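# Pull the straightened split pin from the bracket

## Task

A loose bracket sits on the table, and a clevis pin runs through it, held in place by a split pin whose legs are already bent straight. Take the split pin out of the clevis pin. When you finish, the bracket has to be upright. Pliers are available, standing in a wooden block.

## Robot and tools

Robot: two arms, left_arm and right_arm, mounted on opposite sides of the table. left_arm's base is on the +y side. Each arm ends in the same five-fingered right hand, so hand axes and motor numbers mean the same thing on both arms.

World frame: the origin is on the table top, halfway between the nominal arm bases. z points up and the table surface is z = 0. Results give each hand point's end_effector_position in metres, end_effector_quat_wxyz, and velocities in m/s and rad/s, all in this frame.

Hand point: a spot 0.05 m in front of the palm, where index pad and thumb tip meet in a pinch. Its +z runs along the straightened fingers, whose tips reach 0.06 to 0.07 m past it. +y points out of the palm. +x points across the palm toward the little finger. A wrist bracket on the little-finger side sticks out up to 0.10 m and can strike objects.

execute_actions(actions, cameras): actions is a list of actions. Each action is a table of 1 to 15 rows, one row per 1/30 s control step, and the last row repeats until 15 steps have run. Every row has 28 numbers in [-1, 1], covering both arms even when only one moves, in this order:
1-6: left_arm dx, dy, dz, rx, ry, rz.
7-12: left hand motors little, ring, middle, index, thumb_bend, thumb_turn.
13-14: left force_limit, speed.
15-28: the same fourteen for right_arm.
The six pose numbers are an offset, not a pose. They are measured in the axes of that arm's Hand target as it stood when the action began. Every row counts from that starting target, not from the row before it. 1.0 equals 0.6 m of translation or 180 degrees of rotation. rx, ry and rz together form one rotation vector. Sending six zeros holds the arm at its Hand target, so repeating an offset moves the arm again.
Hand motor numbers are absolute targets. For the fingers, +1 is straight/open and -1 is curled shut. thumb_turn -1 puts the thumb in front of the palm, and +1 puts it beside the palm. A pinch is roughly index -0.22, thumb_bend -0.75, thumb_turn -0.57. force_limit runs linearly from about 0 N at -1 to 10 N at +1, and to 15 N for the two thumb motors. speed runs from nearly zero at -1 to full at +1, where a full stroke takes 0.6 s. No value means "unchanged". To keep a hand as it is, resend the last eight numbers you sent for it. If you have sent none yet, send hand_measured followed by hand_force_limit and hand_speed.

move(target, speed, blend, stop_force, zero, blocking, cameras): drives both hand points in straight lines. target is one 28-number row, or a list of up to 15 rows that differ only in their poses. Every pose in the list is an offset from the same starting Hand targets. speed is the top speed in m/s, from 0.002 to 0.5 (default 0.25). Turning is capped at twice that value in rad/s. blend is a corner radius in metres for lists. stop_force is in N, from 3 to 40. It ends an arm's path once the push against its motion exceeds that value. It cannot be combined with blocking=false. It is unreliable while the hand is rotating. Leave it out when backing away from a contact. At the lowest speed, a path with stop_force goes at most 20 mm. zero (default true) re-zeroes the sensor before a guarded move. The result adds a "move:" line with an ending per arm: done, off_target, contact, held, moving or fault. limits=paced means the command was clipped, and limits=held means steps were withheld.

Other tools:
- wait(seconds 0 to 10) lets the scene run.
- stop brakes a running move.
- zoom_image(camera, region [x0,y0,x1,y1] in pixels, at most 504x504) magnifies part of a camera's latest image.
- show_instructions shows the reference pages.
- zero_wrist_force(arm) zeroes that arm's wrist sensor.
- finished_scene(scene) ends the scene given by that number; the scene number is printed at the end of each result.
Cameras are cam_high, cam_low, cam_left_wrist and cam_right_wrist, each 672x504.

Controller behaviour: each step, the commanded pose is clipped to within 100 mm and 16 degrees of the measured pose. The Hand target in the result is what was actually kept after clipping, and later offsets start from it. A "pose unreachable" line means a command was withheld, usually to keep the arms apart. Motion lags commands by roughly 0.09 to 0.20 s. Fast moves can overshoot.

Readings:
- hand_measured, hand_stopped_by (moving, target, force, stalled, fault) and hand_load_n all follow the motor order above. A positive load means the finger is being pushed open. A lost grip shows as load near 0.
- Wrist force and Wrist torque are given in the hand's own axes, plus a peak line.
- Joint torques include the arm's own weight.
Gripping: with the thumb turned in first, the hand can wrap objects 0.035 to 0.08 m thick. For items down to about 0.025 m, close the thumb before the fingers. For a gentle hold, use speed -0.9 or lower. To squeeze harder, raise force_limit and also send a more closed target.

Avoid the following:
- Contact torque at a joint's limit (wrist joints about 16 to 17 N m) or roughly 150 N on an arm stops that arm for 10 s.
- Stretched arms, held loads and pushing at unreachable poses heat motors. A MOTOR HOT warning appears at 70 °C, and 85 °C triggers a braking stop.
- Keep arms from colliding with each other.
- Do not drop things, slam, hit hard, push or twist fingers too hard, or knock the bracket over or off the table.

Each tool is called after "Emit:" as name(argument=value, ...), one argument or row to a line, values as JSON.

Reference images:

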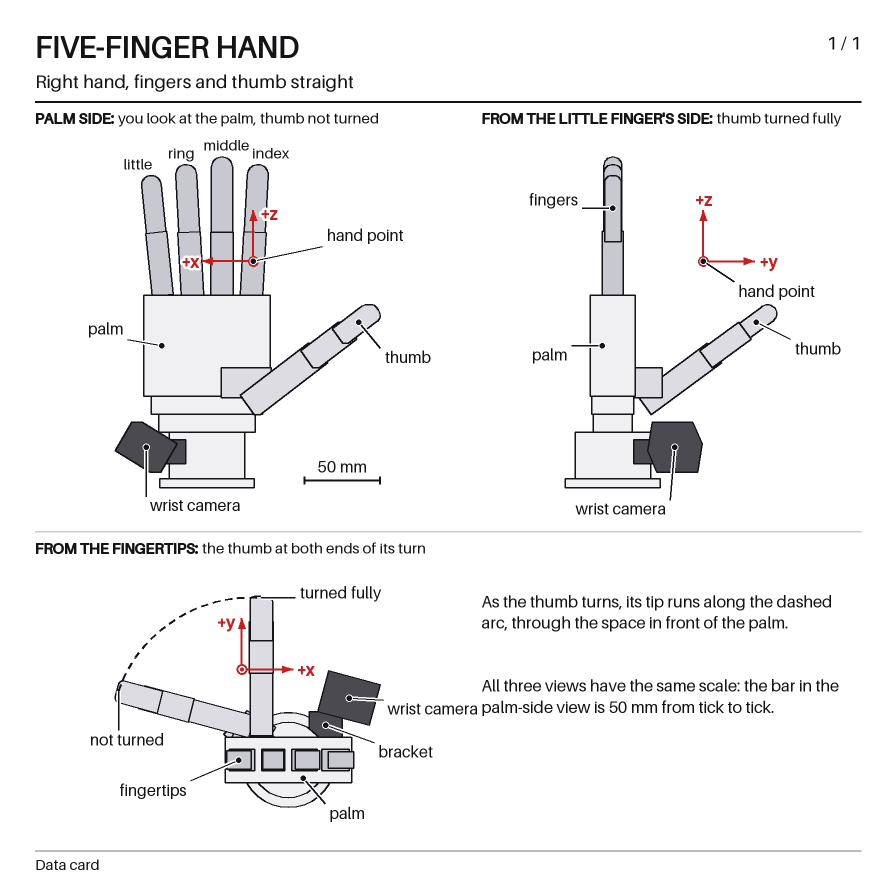

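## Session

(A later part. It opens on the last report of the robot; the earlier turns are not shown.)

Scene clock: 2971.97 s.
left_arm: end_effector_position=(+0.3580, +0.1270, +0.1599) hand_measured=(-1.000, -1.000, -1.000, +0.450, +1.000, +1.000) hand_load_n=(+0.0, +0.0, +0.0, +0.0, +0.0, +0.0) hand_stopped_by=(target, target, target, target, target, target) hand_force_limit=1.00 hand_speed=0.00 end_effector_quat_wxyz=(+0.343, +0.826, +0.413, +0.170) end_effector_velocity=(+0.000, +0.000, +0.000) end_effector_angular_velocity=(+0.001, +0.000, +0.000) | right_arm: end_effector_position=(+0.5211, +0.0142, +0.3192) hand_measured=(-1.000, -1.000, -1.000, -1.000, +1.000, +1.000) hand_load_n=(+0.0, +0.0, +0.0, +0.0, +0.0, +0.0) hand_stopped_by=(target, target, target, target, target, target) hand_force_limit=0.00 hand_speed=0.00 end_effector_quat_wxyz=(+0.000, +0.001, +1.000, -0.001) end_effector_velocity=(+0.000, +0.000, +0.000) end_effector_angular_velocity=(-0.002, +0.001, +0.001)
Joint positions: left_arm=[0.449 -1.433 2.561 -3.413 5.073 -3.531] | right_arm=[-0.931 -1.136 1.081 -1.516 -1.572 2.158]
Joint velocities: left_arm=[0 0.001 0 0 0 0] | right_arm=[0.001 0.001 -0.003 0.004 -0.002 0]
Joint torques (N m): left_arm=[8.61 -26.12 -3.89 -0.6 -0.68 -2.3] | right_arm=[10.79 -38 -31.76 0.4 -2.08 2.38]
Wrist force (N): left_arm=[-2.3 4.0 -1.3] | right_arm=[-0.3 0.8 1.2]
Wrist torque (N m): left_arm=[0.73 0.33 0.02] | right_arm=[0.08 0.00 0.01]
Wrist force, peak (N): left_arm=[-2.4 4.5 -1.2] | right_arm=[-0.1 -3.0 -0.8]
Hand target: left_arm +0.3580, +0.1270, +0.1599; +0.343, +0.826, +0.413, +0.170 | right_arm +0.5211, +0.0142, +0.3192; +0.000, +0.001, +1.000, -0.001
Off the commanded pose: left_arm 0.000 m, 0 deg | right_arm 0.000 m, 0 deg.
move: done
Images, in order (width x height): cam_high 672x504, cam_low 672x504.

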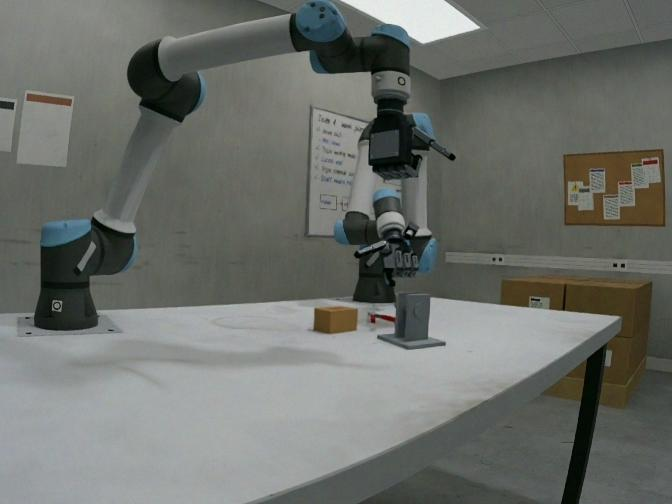

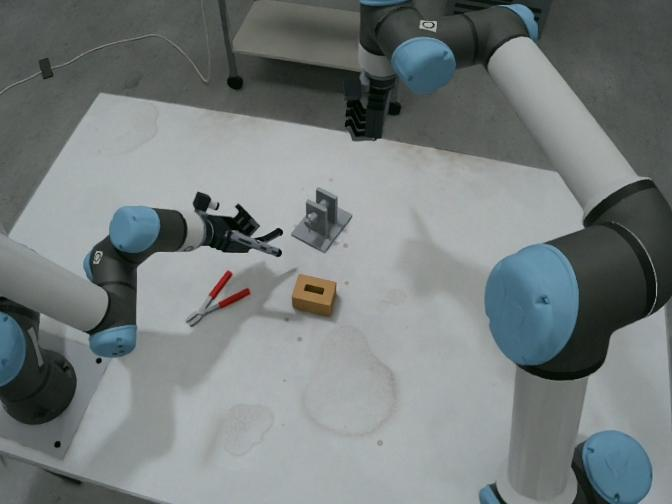

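Emit:
move(
  target=[
    [0,0,0,0,0,0,-1,-1,-1,0.45,1,1,1,0,-0.015,0.110,0,0,0,0,-1,-1,-1,-1,1,1,0,0],
    [0,0,0,0,0,0,-1,-1,-1,0.45,1,1,1,0,-0.015,0.110,0.23,0,0,0,-1,-1,-1,-1,1,1,0,0],
  ],
  speed=0.15,
  stop_force=12,
  cameras=["cam_high","cam_low"],
)

Emit:
move(
  target=[0,0,0,0,0,0,-1,-1,-1,0.45,1,1,1,0,0,0,0.12,0,0,0,-1,-1,-1,-1,1,1,0,0],
  speed=0.02,
  stop_force=8,
  cameras=["cam_high","cam_low"],
)

Emit:
zoom_image(
  camera="cam_high",
  region=[340, 230, 460, 360],
)

Emit:
zoom_image(
  camera="cam_low",
  region=[280, 150, 380, 250],
)

Scene clock: 2985.77 s.
left_arm: end_effector_position=(+0.3580, +0.1270, +0.1599) hand_measured=(-1.000, -1.000, -1.000, +0.450, +1.000, +1.000) hand_load_n=(+0.0, +0.0, +0.0, +0.0, +0.0, +0.0) hand_stopped_by=(target, target, target, target, target, target) hand_force_limit=1.00 hand_speed=0.00 end_effector_quat_wxyz=(+0.343, +0.826, +0.413, +0.170) end_effector_velocity=(+0.000, +0.000, +0.001) end_effector_angular_velocity=(-0.001, -0.001, +0.000) | right_arm: end_effector_position=(+0.5303, +0.0799, +0.1811) hand_measured=(-1.000, -1.000, -1.000, -1.000, +1.000, +1.000) hand_load_n=(+0.0, +0.0, +0.0, +0.0, +0.0, +0.0) hand_stopped_by=(target, target, target, target, target, target) hand_force_limit=0.00 hand_speed=0.00 end_effector_quat_wxyz=(+0.000, +0.001, +1.000, -0.001) end_effector_velocity=(+0.001, +0.000, +0.000) end_effector_angular_velocity=(+0.000, +0.000, +0.000)
Joint positions: left_arm=[0.449 -1.433 2.561 -3.413 5.073 -3.531] | right_arm=[-0.862 -0.966 1.173 -1.777 -1.572 2.227]
Joint velocities: left_arm=[0 -0.003 0.001 0.002 0 0] | right_arm=[-0.001 0 0 -0.001 0 -0.001]
Joint torques (N m): left_arm=[7.91 -24.39 -5.2 -0.66 -0.77 -2.53] | right_arm=[-12.72 -43.48 -16 -4.61 1.75 -2.08]
Wrist force (N): left_arm=[-2.2 4.1 -1.2] | right_arm=[-0.4 0.9 1.4]
Wrist torque (N m): left_arm=[0.74 0.31 0.04] | right_arm=[0.06 0.03 0.01]
Wrist force, peak (N): left_arm=[-2.5 4.4 -1.3] | right_arm=[-0.5 0.9 2.0]
Hand target: left_arm +0.3580, +0.1270, +0.1599; +0.343, +0.826, +0.413, +0.170 | right_arm +0.5303, +0.0799, +0.1811; +0.000, +0.001, +1.000, -0.001
Off the commanded pose: left_arm 0.000 m, 0 deg | right_arm 0.000 m, 0 deg.
move: done
Images, in order (width x height): cam_high 672x504, cam_low 672x504.

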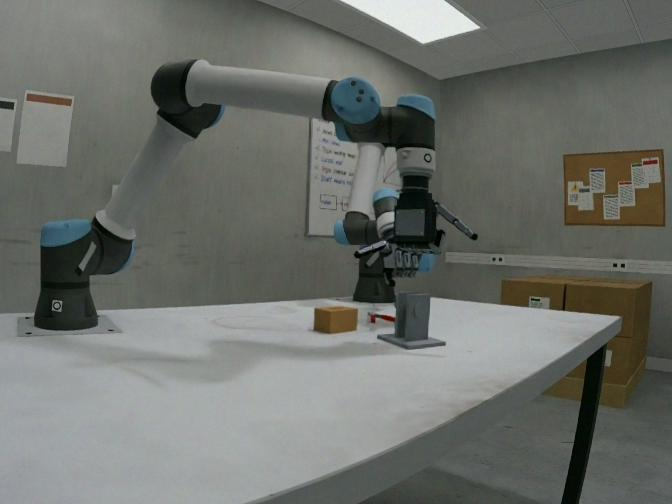

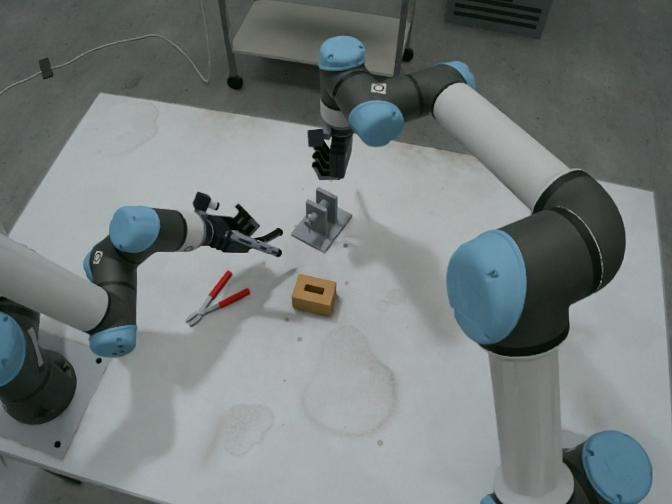

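Scene clock: 2990.43 s.
left_arm: end_effector_position=(+0.3580, +0.1270, +0.1599) hand_measured=(-1.000, -1.000, -1.000, +0.450, +1.000, +1.000) hand_load_n=(+0.0, +0.0, +0.0, +0.5, +0.0, +0.0) hand_stopped_by=(target, target, target, target, target, target) hand_force_limit=1.00 hand_speed=0.00 end_effector_quat_wxyz=(+0.343, +0.826, +0.413, +0.170) end_effector_velocity=(+0.000, +0.000, +0.001) end_effector_angular_velocity=(-0.002, -0.001, +0.000) | right_arm: end_effector_position=(+0.5303, +0.0798, +0.1091) hand_measured=(-1.000, -1.000, -1.000, -1.000, +1.000, +1.000) hand_load_n=(+0.0, +0.0, +0.0, +0.0, +0.0, +0.0) hand_stopped_by=(target, target, target, target, target, target) hand_force_limit=0.00 hand_speed=0.00 end_effector_quat_wxyz=(+0.000, +0.001, +1.000, -0.001) end_effector_velocity=(+0.000, +0.000, +0.000) end_effector_angular_velocity=(-0.001, +0.001, -0.001)
Joint positions: left_arm=[0.449 -1.433 2.561 -3.413 5.073 -3.531] | right_arm=[-0.862 -0.915 1.28 -1.935 -1.572 2.227]
Joint velocities: left_arm=[0 0 0 -0.002 0 0] | right_arm=[0 0 0 0.002 0 0.001]
Joint torques (N m): left_arm=[6.08 -24.02 -4.6 -0.69 -0.57 -2.29] | right_arm=[-12.72 -44.19 -14.52 -4.59 -0.73 -2.17]
Wrist force (N): left_arm=[-1.9 4.3 -0.9] | right_arm=[-0.2 0.8 1.2]
Wrist torque (N m): left_arm=[0.75 0.26 0.05] | right_arm=[0.07 0.00 0.02]
Wrist force, peak (N): left_arm=[-2.4 4.5 -1.1] | right_arm=[-0.4 1.0 1.4]
Hand target: left_arm +0.3580, +0.1270, +0.1599; +0.343, +0.826, +0.413, +0.170 | right_arm +0.5303, +0.0798, +0.1091; +0.000, +0.001, +1.000, -0.001
Off the commanded pose: left_arm 0.000 m, 0 deg | right_arm 0.000 m, 0 deg.
move: done
Images, in order (width x height): cam_high 672x504, cam_low 672x504.

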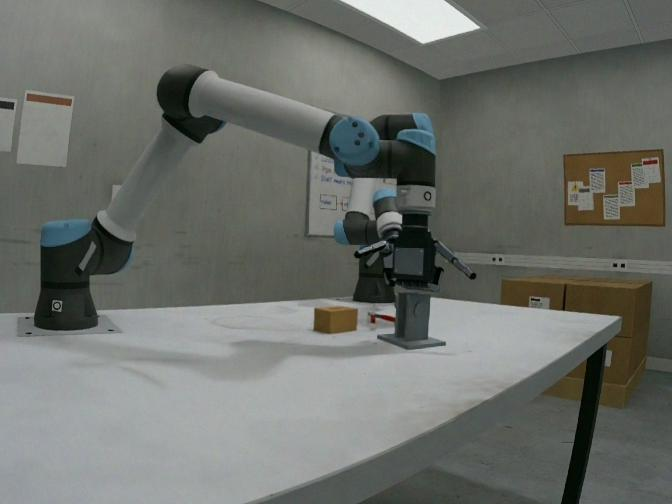

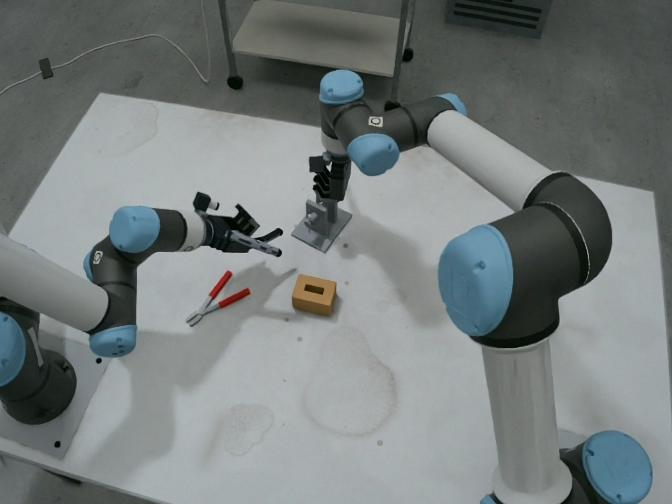

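Scaled by 3.877 from the camera's 672x504 image, which has a finer 960x720 frame.

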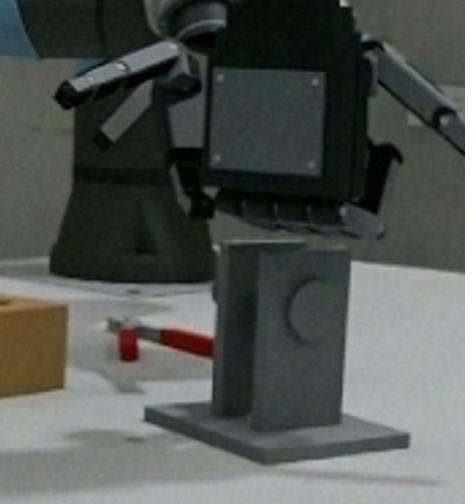

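Scaled by 5.040 from the camera's 672x504 image, which has a finer 960x720 frame.

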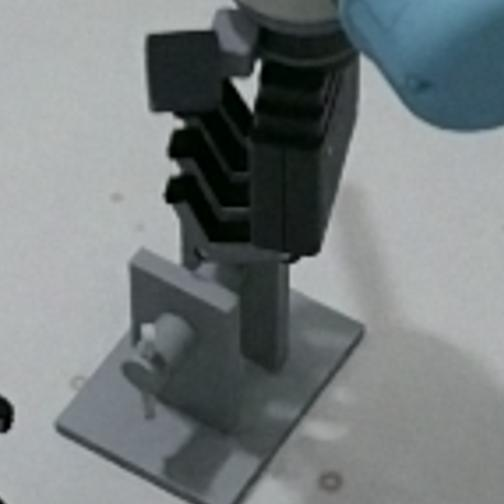

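Emit:
move(
  target=[0,0,0,0,0,0,-1,-1,-1,0.45,1,1,1,0,0,0,0.05,0,0,0,-1,-1,-1,-1,1,1,0,0],
  speed=0.02,
  stop_force=8,
  cameras=["cam_high","cam_low"],
)

Emit:
zoom_image(
  camera="cam_low",
  region=[240, 40, 440, 190],
)

Emit:
zoom_image(
  camera="cam_high",
  region=[230, 170, 430, 320],
)

Scene clock: 3019.23 s.
left_arm: end_effector_position=(+0.3580, +0.1270, +0.1599) hand_measured=(-1.000, -1.000, -1.000, +0.450, +1.000, +1.000) hand_load_n=(+0.0, +0.0, +0.0, +0.0, +0.0, +0.0) hand_stopped_by=(target, target, target, target, target, target) hand_force_limit=1.00 hand_speed=0.00 end_effector_quat_wxyz=(+0.343, +0.826, +0.413, +0.170) end_effector_velocity=(+0.000, +0.000, +0.000) end_effector_angular_velocity=(+0.000, +0.000, +0.001) | right_arm: end_effector_position=(+0.5304, +0.0798, +0.1016) hand_measured=(-1.000, -1.000, -1.000, -1.000, +1.000, +1.000) hand_load_n=(+0.0, -3.0, +0.0, +0.0, +0.0, +0.0) hand_stopped_by=(target, target, target, target, target, target) hand_force_limit=0.00 hand_speed=0.00 end_effector_quat_wxyz=(+0.000, +0.001, +1.000, -0.001) end_effector_velocity=(+0.000, +0.000, +0.000) end_effector_angular_velocity=(+0.000, +0.000, +0.000)
Joint positions: left_arm=[0.449 -1.433 2.561 -3.413 5.073 -3.531] | right_arm=[-0.862 -0.909 1.289 -1.951 -1.572 2.227]
Joint velocities: left_arm=[0 0 0 0.001 0.001 0] | right_arm=[0 0 0 0 0 -0.001]
Joint torques (N m): left_arm=[6.61 -24 -5.52 -0.91 -0.55 -2.42] | right_arm=[-8.5 -51.65 -25.92 0.18 -1 -0.69]
Wrist force (N): left_arm=[-2.4 4.0 -1.1] | right_arm=[1.1 -1.4 -7.9]
Wrist torque (N m): left_arm=[0.72 0.32 0.02] | right_arm=[0.36 0.37 -0.04]
Wrist force, peak (N): left_arm=[-2.3 4.6 -0.9] | right_arm=[4.6 -5.9 -20.6]
Hand target: left_arm +0.3580, +0.1270, +0.1599; +0.343, +0.826, +0.413, +0.170 | right_arm +0.5304, +0.0798, +0.1016; +0.000, +0.001, +1.000, -0.001
Off the commanded pose: left_arm 0.000 m, 0 deg | right_arm 0.023 m, 0 deg.
move: contact (right_arm)
Images, in order (width x height): cam_high 672x504, cam_low 672x504.

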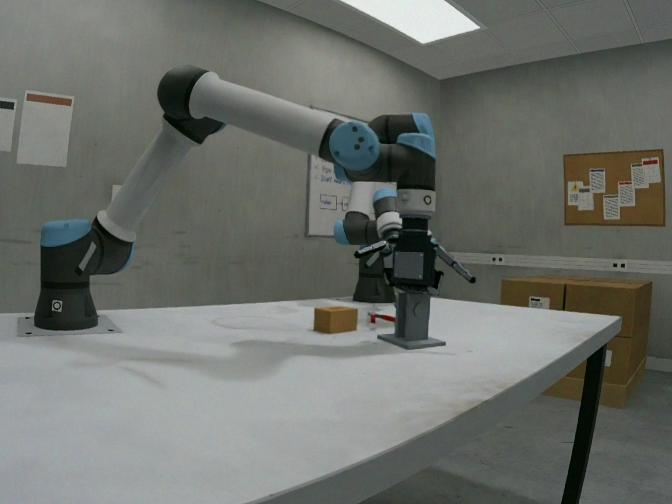

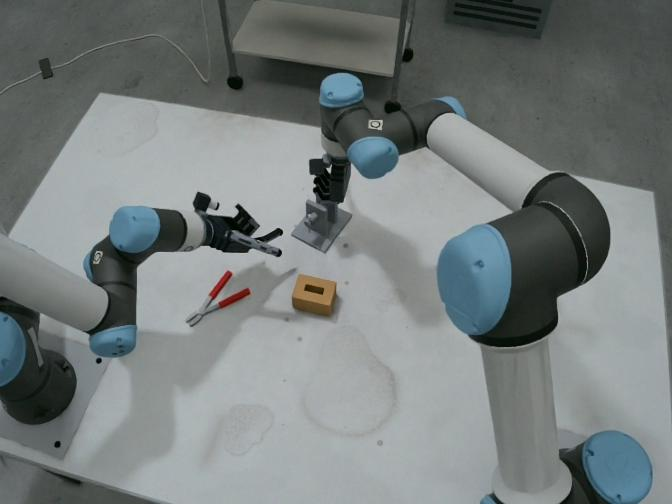

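Scaled by 2.520 from the camera's 672x504 image, which has a finer 960x720 frame.

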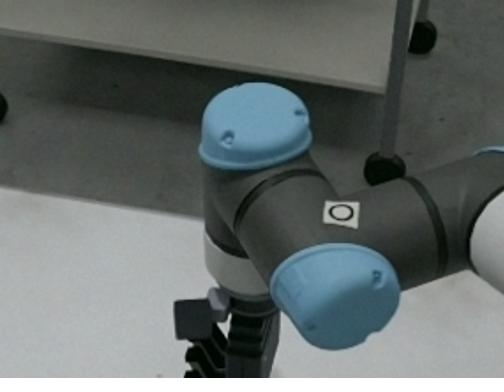

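Scaled by 2.520 from the camera's 672x504 image, which has a finer 960x720 frame.

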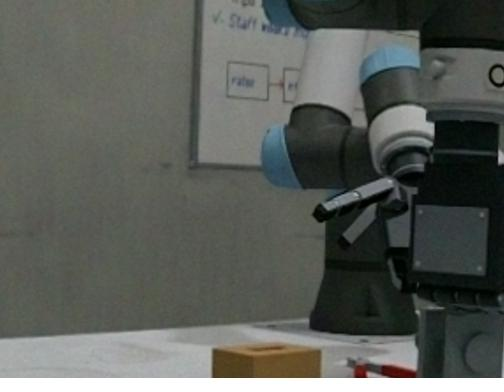

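Emit:
move(
  target=[0,0,0,0,0,0,-1,-1,-1,0.45,1,1,1,0,0,0,0.02,0,0,0,-1,-1,-1,-1,1,1,0,0],
  speed=0.005,
  stop_force=22,
  cameras=["cam_low","cam_high"],
)

Emit:
zoom_image(
  camera="cam_low",
  region=[230, 160, 380, 272],
)

Emit:
zoom_image(
  camera="cam_high",
  region=[340, 240, 490, 352],
)

Scene clock: 3026.57 s.
left_arm: end_effector_position=(+0.3580, +0.1270, +0.1599) hand_measured=(-1.000, -1.000, -1.000, +0.450, +1.000, +1.000) hand_load_n=(+0.0, +0.0, +0.0, +0.0, -0.5, +0.0) hand_stopped_by=(target, target, target, target, target, target) hand_force_limit=1.00 hand_speed=0.00 end_effector_quat_wxyz=(+0.343, +0.826, +0.413, +0.170) end_effector_velocity=(+0.000, +0.000, +0.000) end_effector_angular_velocity=(-0.001, +0.000, +0.000) | right_arm: end_effector_position=(+0.5304, +0.0798, +0.1007) hand_measured=(-1.000, -1.000, -1.000, -1.000, +1.000, +1.000) hand_load_n=(+0.0, -8.5, +0.0, +0.0, +0.0, +0.0) hand_stopped_by=(target, target, target, target, target, target) hand_force_limit=0.00 hand_speed=0.00 end_effector_quat_wxyz=(+0.000, +0.001, +1.000, -0.001) end_effector_velocity=(+0.000, +0.000, +0.000) end_effector_angular_velocity=(+0.001, -0.001, +0.001)
Joint positions: left_arm=[0.449 -1.433 2.561 -3.413 5.073 -3.531] | right_arm=[-0.862 -0.908 1.29 -1.953 -1.572 2.227]
Joint velocities: left_arm=[0 0 0 -0.001 -0.001 0] | right_arm=[-0.001 0 0 -0.001 0 -0.001]
Joint torques (N m): left_arm=[6.61 -22.14 -5.52 -0.75 -0.46 -2.42] | right_arm=[2.9 -32.98 -18.29 0.1 -0.99 2.42]
Wrist force (N): left_arm=[-2.3 3.9 -1.5] | right_arm=[8.0 -10.0 -31.1]
Wrist torque (N m): left_arm=[0.72 0.33 0.03] | right_arm=[1.06 1.27 -0.16]
Wrist force, peak (N): left_arm=[-2.5 4.4 -1.2] | right_arm=[8.9 -11.4 -34.7]
Hand target: left_arm +0.3580, +0.1270, +0.1599; +0.343, +0.826, +0.413, +0.170 | right_arm +0.5304, +0.0798, +0.1007; +0.000, +0.001, +1.000, -0.001
Off the commanded pose: left_arm 0.000 m, 0 deg | right_arm 0.011 m, 0 deg.
move: contact (right_arm)
Images, in order (width x height): cam_high 672x504, cam_low 672x504.

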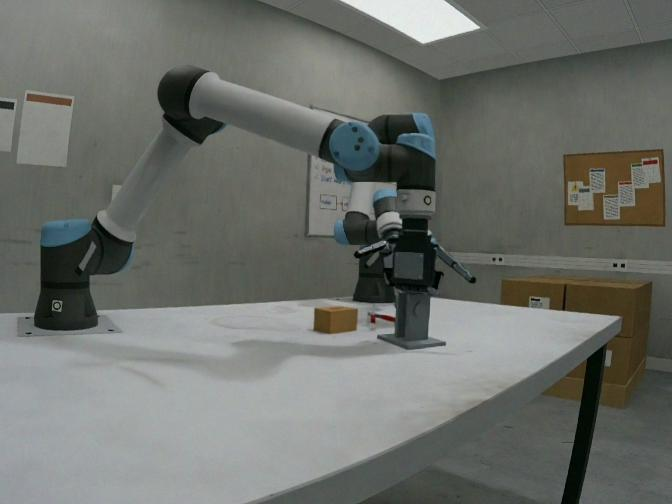

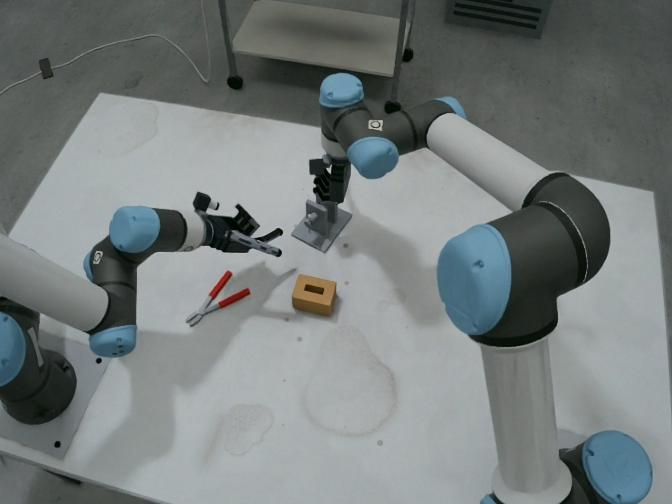

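Scaled by 3.360 from the camera's 672x504 image, which has a finer 960x720 frame.

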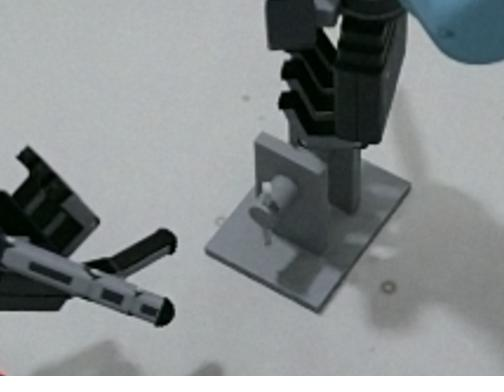

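Scaled by 3.360 from the camera's 672x504 image, which has a finer 960x720 frame.

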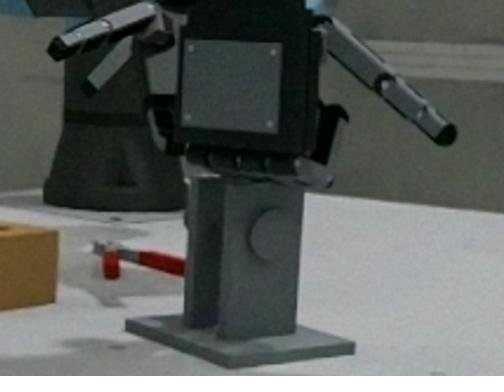

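Emit:
move(
  target=[-0.0017,-0.0471,0.1178,0,0,0,-1,-1,-1,0.45,1,1,1,0,0,0,0,0,0,0,-1,-1,-1,-1,1,1,0,0],
  speed=0.08,
  cameras=["cam_low","cam_high"],
)

Emit:
zoom_image(
  camera="cam_low",
  region=[230, 160, 380, 272],
)

Emit:
zoom_image(
  camera="cam_high",
  region=[340, 240, 490, 352],
)

Scene clock: 3043.37 s.
left_arm: end_effector_position=(+0.3813, +0.1082, +0.0898) hand_measured=(-1.000, -1.000, -1.000, +0.450, +1.000, +1.000) hand_load_n=(+0.0, +0.0, +0.0, +0.0, +0.0, +0.0) hand_stopped_by=(target, target, target, target, target, target) hand_force_limit=1.00 hand_speed=0.00 end_effector_quat_wxyz=(+0.342, +0.826, +0.413, +0.170) end_effector_velocity=(+0.000, +0.000, -0.001) end_effector_angular_velocity=(+0.001, +0.000, +0.000) | right_arm: end_effector_position=(+0.5304, +0.0798, +0.1007) hand_measured=(-1.000, -1.000, -1.000, -1.000, +1.000, +1.000) hand_load_n=(+0.0, -9.0, +0.0, +0.0, +0.0, +0.0) hand_stopped_by=(target, target, target, target, target, target) hand_force_limit=0.00 hand_speed=0.00 end_effector_quat_wxyz=(+0.000, +0.001, +1.000, -0.001) end_effector_velocity=(+0.000, +0.000, +0.000) end_effector_angular_velocity=(+0.000, +0.000, -0.001)
Joint positions: left_arm=[0.492 -1.113 2.5 -3.683 5.045 -3.497] | right_arm=[-0.862 -0.908 1.29 -1.953 -1.572 2.227]
Joint velocities: left_arm=[0.001 0.004 -0.001 -0.002 0 0.001] | right_arm=[-0.001 0 0 0.001 0 0.001]
Joint torques (N m): left_arm=[11.05 -18.51 -14.68 -6.19 -0.87 2.79] | right_arm=[2.84 -33.19 -14.14 -1.27 -0.95 2.49]
Wrist force (N): left_arm=[-2.1 4.5 -1.0] | right_arm=[8.2 -10.0 -31.0]
Wrist torque (N m): left_arm=[0.79 0.28 0.04] | right_arm=[1.05 1.25 -0.14]
Wrist force, peak (N): left_arm=[-2.4 4.7 -0.7] | right_arm=[8.0 -10.0 -31.3]
Hand target: left_arm +0.3814, +0.1082, +0.0897; +0.343, +0.826, +0.413, +0.170 | right_arm +0.5304, +0.0798, +0.1007; +0.000, +0.001, +1.000, -0.001
Off the commanded pose: left_arm 0.000 m, 0 deg | right_arm 0.000 m, 0 deg.
move: done
Images, in order (width x height): cam_high 672x504, cam_low 672x504.

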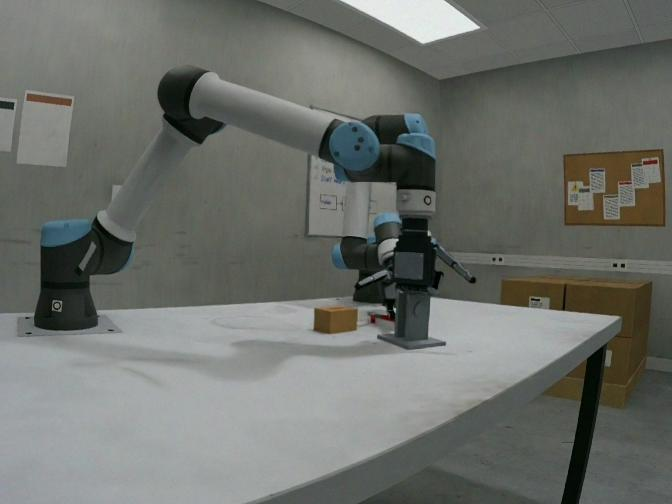

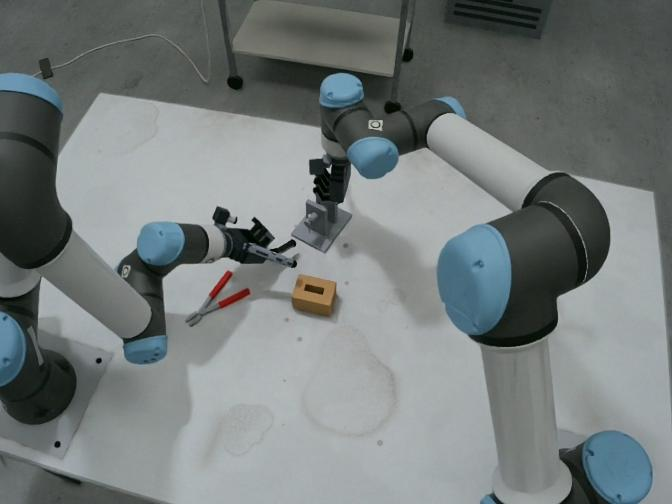

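Scaled by 3.360 from the camera's 672x504 image, which has a finer 960x720 frame.

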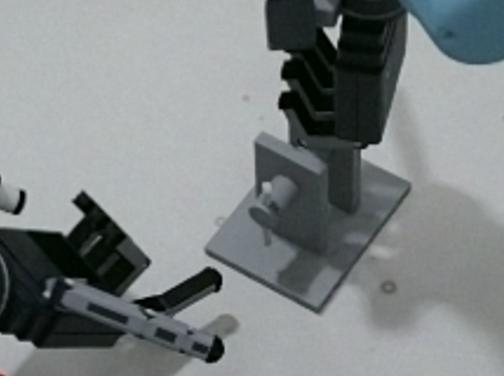

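Scaled by 3.360 from the camera's 672x504 image, which has a finer 960x720 frame.

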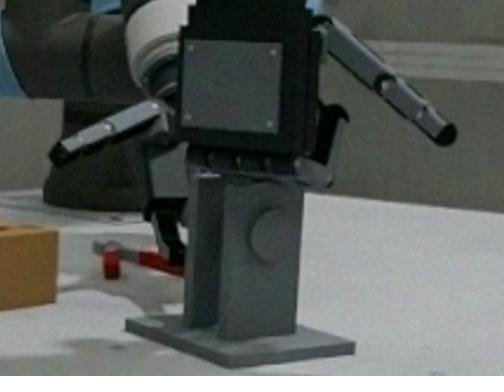

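Emit:
zoom_image(
  camera="cam_high",
  region=[365, 265, 415, 325],
)

Emit:
zoom_image(
  camera="cam_low",
  region=[260, 200, 340, 260],
)

Scaled by 8.400 from the camera's 672x504 image, which has a finer 960x720 frame.

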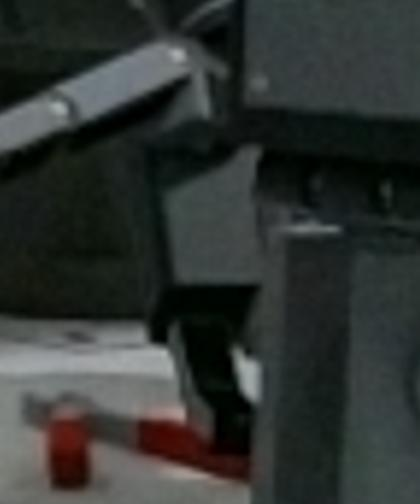

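Scaled by 6.300 from the camera's 672x504 image, which has a finer 960x720 frame.

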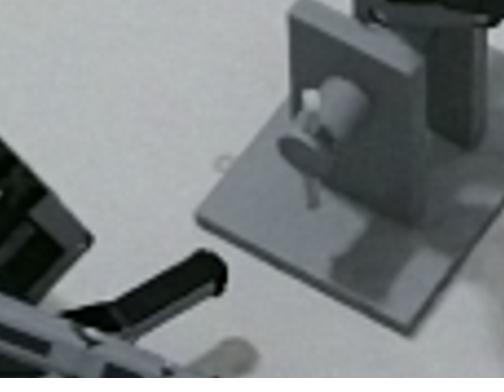

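Emit:
move(
  target=[0,0,0,0,0,0,-1,-1,-1,0.27,1,1,1,-0.3,0,0,0,0,0,0,-1,-1,-1,-1,1,1,0,0],
  cameras=["cam_low","cam_high"],
)

Emit:
zoom_image(
  camera="cam_high",
  region=[365, 265, 415, 325],
)

Emit:
zoom_image(
  camera="cam_low",
  region=[260, 200, 340, 260],
)

Scene clock: 3056.57 s.
left_arm: end_effector_position=(+0.3814, +0.1082, +0.0897) hand_measured=(-1.000, -1.000, -1.000, +0.270, +1.000, +1.000) hand_load_n=(+0.0, +0.0, +0.0, +0.0, +0.0, +0.0) hand_stopped_by=(target, target, target, target, target, target) hand_force_limit=1.00 hand_speed=-0.30 end_effector_quat_wxyz=(+0.343, +0.826, +0.413, +0.170) end_effector_velocity=(+0.000, +0.000, +0.000) end_effector_angular_velocity=(+0.001, +0.000, +0.000) | right_arm: end_effector_position=(+0.5304, +0.0798, +0.1007) hand_measured=(-1.000, -1.000, -1.000, -1.000, +1.000, +1.000) hand_load_n=(+0.0, -8.5, +0.0, +0.0, +0.0, -0.5) hand_stopped_by=(target, target, target, target, target, target) hand_force_limit=0.00 hand_speed=0.00 end_effector_quat_wxyz=(+0.000, +0.001, +1.000, -0.001) end_effector_velocity=(+0.000, +0.000, +0.000) end_effector_angular_velocity=(-0.001, +0.001, -0.001)
Joint positions: left_arm=[0.492 -1.112 2.5 -3.683 5.045 -3.497] | right_arm=[-0.862 -0.908 1.29 -1.953 -1.572 2.227]
Joint velocities: left_arm=[0 0 0 0.001 0 0] | right_arm=[0 0 0 0.001 0 0]
Joint torques (N m): left_arm=[10.83 -19.35 -11.09 -6.28 -0.9 2.77] | right_arm=[3.22 -32.61 -11.1 -2.3 -1.1 2.45]
Wrist force (N): left_arm=[-2.4 4.3 -1.3] | right_arm=[8.2 -9.9 -30.9]
Wrist torque (N m): left_arm=[0.79 0.34 0.01] | right_arm=[1.06 1.24 -0.15]
Wrist force, peak (N): left_arm=[-2.5 4.6 -1.0] | right_arm=[7.8 -9.9 -31.3]
Hand target: left_arm +0.3814, +0.1082, +0.0897; +0.343, +0.826, +0.413, +0.170 | right_arm +0.5304, +0.0798, +0.1007; +0.000, +0.001, +1.000, -0.001
Off the commanded pose: left_arm 0.000 m, 0 deg | right_arm 0.000 m, 0 deg.
move: done
Images, in order (width x height): cam_high 672x504, cam_low 672x504.

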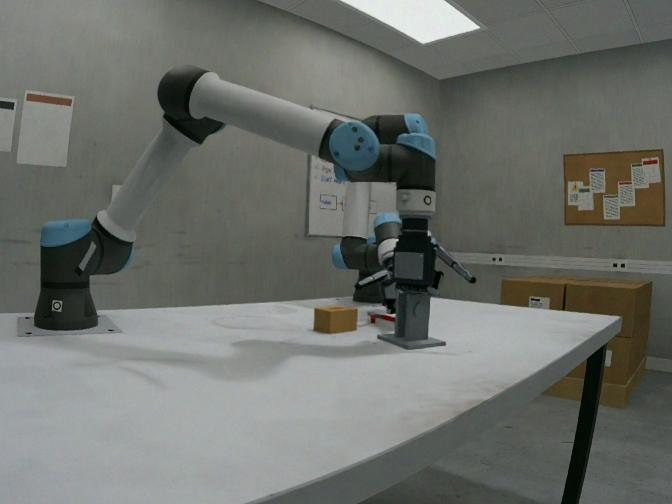

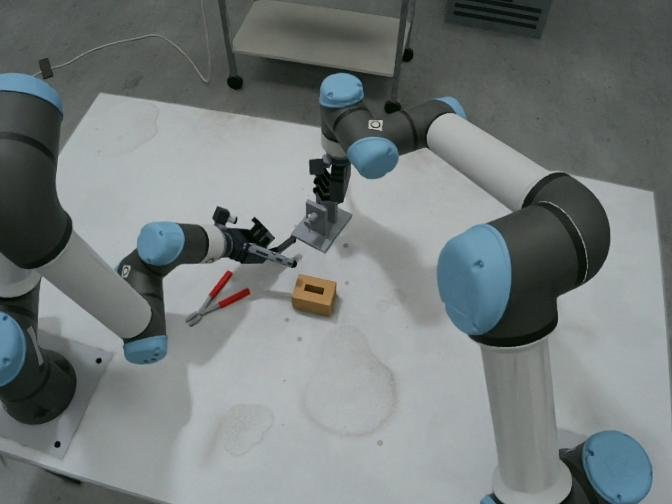

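Scaled by 8.400 from the camera's 672x504 image, which has a finer 960x720 frame.

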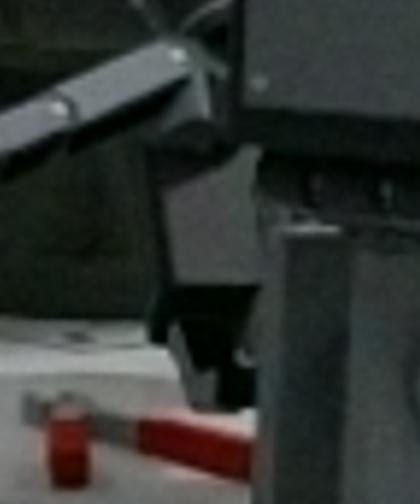

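Scaled by 6.300 from the camera's 672x504 image, which has a finer 960x720 frame.

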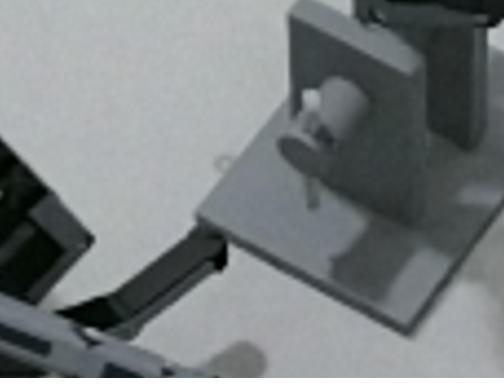

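Emit:
move(
  target=[0,-0.0285,0.0285,0,0,0,-1,-1,-1,0.24,1,1,1,-0.3,0,0,0,0,0,0,-1,-1,-1,-1,1,1,0,0],
  speed=0.02,
  stop_force=4,
  cameras=["cam_low","cam_high"],
)

Emit:
zoom_image(
  camera="cam_high",
  region=[365, 280, 415, 340],
)

Emit:
zoom_image(
  camera="cam_low",
  region=[260, 200, 340, 260],
)

Scene clock: 3067.43 s.
left_arm: end_effector_position=(+0.3814, +0.1082, +0.0655) hand_measured=(-1.000, -1.000, -1.000, +0.240, +1.000, +1.000) hand_load_n=(+0.0, +0.0, +0.0, +0.0, +0.0, +0.0) hand_stopped_by=(target, target, target, target, target, target) hand_force_limit=1.00 hand_speed=-0.30 end_effector_quat_wxyz=(+0.343, +0.826, +0.413, +0.170) end_effector_velocity=(+0.000, +0.000, +0.000) end_effector_angular_velocity=(-0.001, +0.000, -0.001) | right_arm: end_effector_position=(+0.5304, +0.0798, +0.1007) hand_measured=(-1.000, -1.000, -1.000, -1.000, +1.000, +1.000) hand_load_n=(+0.0, -8.5, -0.5, +0.0, +0.0, +0.0) hand_stopped_by=(target, target, target, target, target, target) hand_force_limit=0.00 hand_speed=0.00 end_effector_quat_wxyz=(+0.000, +0.001, +1.000, -0.001) end_effector_velocity=(+0.001, -0.001, +0.000) end_effector_angular_velocity=(+0.000, -0.001, +0.000)
Joint positions: left_arm=[0.492 -1.018 2.496 -3.773 5.045 -3.497] | right_arm=[-0.862 -0.908 1.29 -1.953 -1.572 2.227]
Joint velocities: left_arm=[0 0 0 -0.001 -0.001 0.001] | right_arm=[-0.001 0 0 0 0 -0.001]
Joint torques (N m): left_arm=[-5.39 -21.81 -10.53 -6.34 1.71 2.62] | right_arm=[2.94 -32.46 -6.21 -3.87 -1.09 2.39]
Wrist force (N): left_arm=[-2.0 4.4 -1.0] | right_arm=[7.9 -9.8 -30.8]
Wrist torque (N m): left_arm=[0.78 0.26 0.04] | right_arm=[1.07 1.27 -0.15]
Wrist force, peak (N): left_arm=[-2.7 4.6 -1.0] | right_arm=[8.0 -10.0 -31.2]
Hand target: left_arm +0.3813, +0.1082, +0.0655; +0.343, +0.826, +0.413, +0.170 | right_arm +0.5304, +0.0798, +0.1007; +0.000, +0.001, +1.000, -0.001
Off the commanded pose: left_arm 0.000 m, 0 deg | right_arm 0.000 m, 0 deg.
move: done
Images, in order (width x height): cam_high 672x504, cam_low 672x504.

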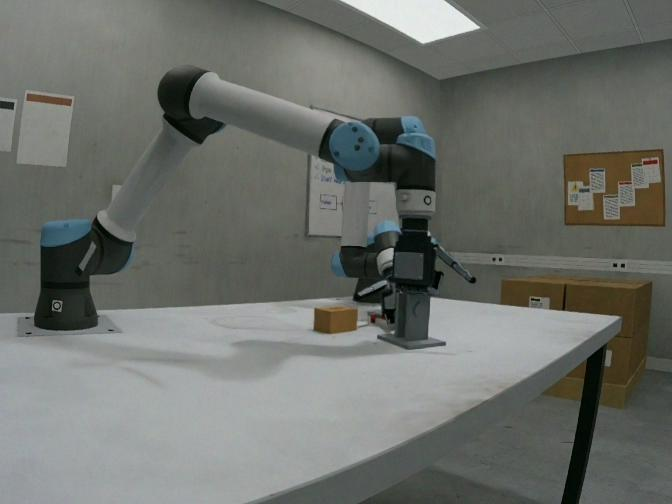

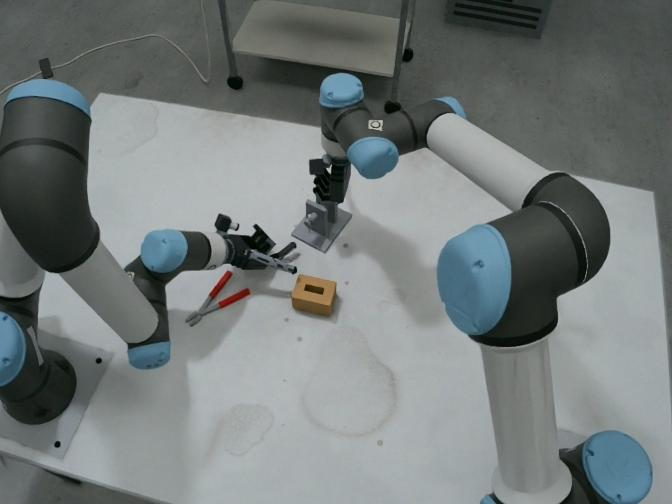

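Scaled by 8.400 from the camera's 672x504 image, which has a finer 960x720 frame.

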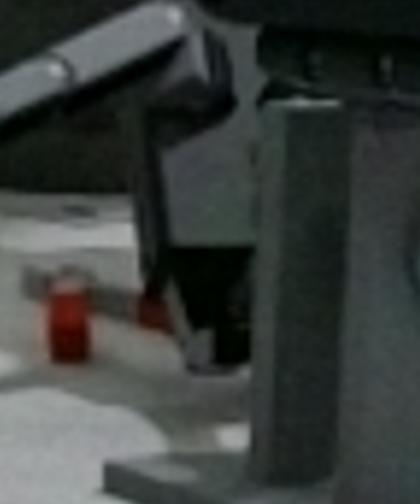

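Scaled by 6.300 from the camera's 672x504 image, which has a finer 960x720 frame.

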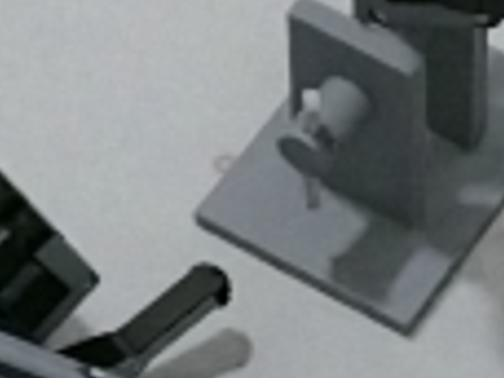

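Emit:
move(
  target=[0,0.0554,0.0554,0,0,0,-1,-1,-1,0.24,1,1,1,-0.3,0,0,0,0,0,0,-1,-1,-1,-1,1,1,0,0],
  speed=0.03,
  stop_force=4,
  cameras=["cam_low","cam_high"],
)

Emit:
zoom_image(
  camera="cam_low",
  region=[270, 190, 350, 250],
)

Emit:
zoom_image(
  camera="cam_high",
  region=[365, 280, 415, 340],
)

Scene clock: 3077.60 s.
left_arm: end_effector_position=(+0.4190, +0.0800, +0.0655) hand_measured=(-1.000, -1.000, -1.000, +0.240, +1.000, +1.000) hand_load_n=(+0.0, +0.0, +0.0, +0.0, +0.0, +0.0) hand_stopped_by=(target, target, target, target, target, target) hand_force_limit=1.00 hand_speed=-0.30 end_effector_quat_wxyz=(+0.343, +0.826, +0.413, +0.170) end_effector_velocity=(+0.000, +0.000, -0.001) end_effector_angular_velocity=(+0.001, +0.001, -0.001) | right_arm: end_effector_position=(+0.5304, +0.0798, +0.1007) hand_measured=(-1.000, -1.000, -1.000, -1.000, +1.000, +1.000) hand_load_n=(+0.0, -9.0, +0.0, +0.0, +0.0, +0.0) hand_stopped_by=(target, target, target, target, target, target) hand_force_limit=0.00 hand_speed=0.00 end_effector_quat_wxyz=(+0.000, +0.001, +1.000, -0.001) end_effector_velocity=(+0.000, +0.000, +0.000) end_effector_angular_velocity=(+0.000, +0.000, -0.001)
Joint positions: left_arm=[0.549 -0.988 2.362 -3.684 5.006 -3.452] | right_arm=[-0.862 -0.908 1.29 -1.953 -1.572 2.227]
Joint velocities: left_arm=[0 0.001 0 0.001 0 0] | right_arm=[0 0 0 0 0 0.001]
Joint torques (N m): left_arm=[11.35 -24.94 -14.14 -0.34 -1.15 2.76] | right_arm=[2.88 -32.15 -4.08 -4.11 -1.23 2.49]
Wrist force (N): left_arm=[-1.8 4.4 -1.1] | right_arm=[7.9 -9.9 -31.0]
Wrist torque (N m): left_arm=[0.80 0.22 0.06] | right_arm=[1.07 1.28 -0.16]
Wrist force, peak (N): left_arm=[-2.3 4.6 -1.1] | right_arm=[8.0 -10.0 -31.3]
Hand target: left_arm +0.4190, +0.0800, +0.0655; +0.343, +0.826, +0.413, +0.170 | right_arm +0.5304, +0.0798, +0.1007; +0.000, +0.001, +1.000, -0.001
Off the commanded pose: left_arm 0.000 m, 0 deg | right_arm 0.000 m, 0 deg.
move: done
Images, in order (width x height): cam_high 672x504, cam_low 672x504.

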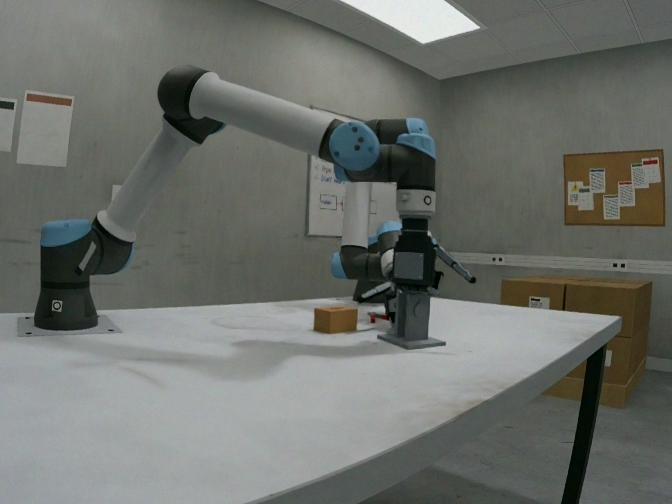

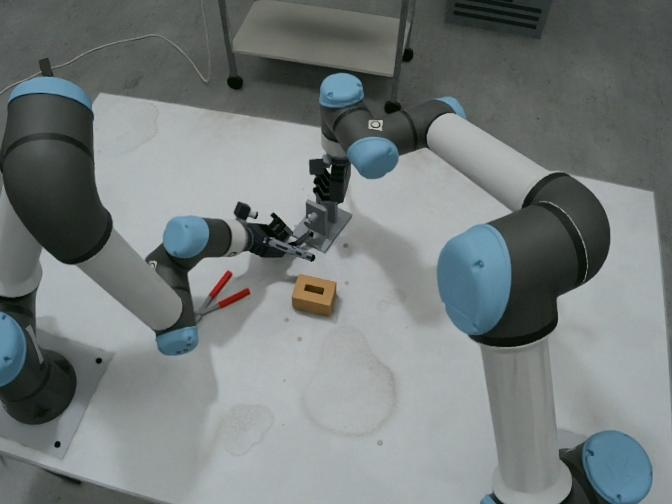

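Scaled by 6.300 from the camera's 672x504 image, which has a finer 960x720 frame.

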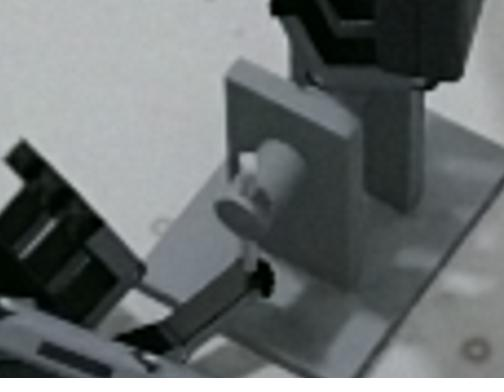

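Scaled by 8.400 from the camera's 672x504 image, which has a finer 960x720 frame.

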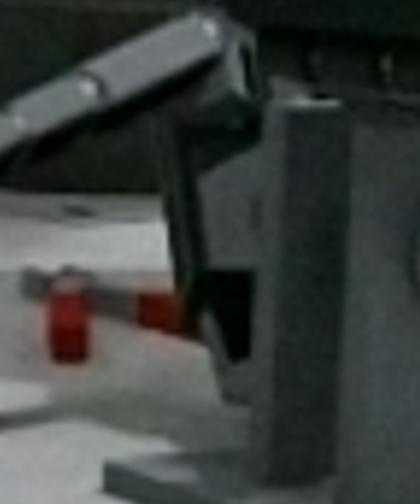

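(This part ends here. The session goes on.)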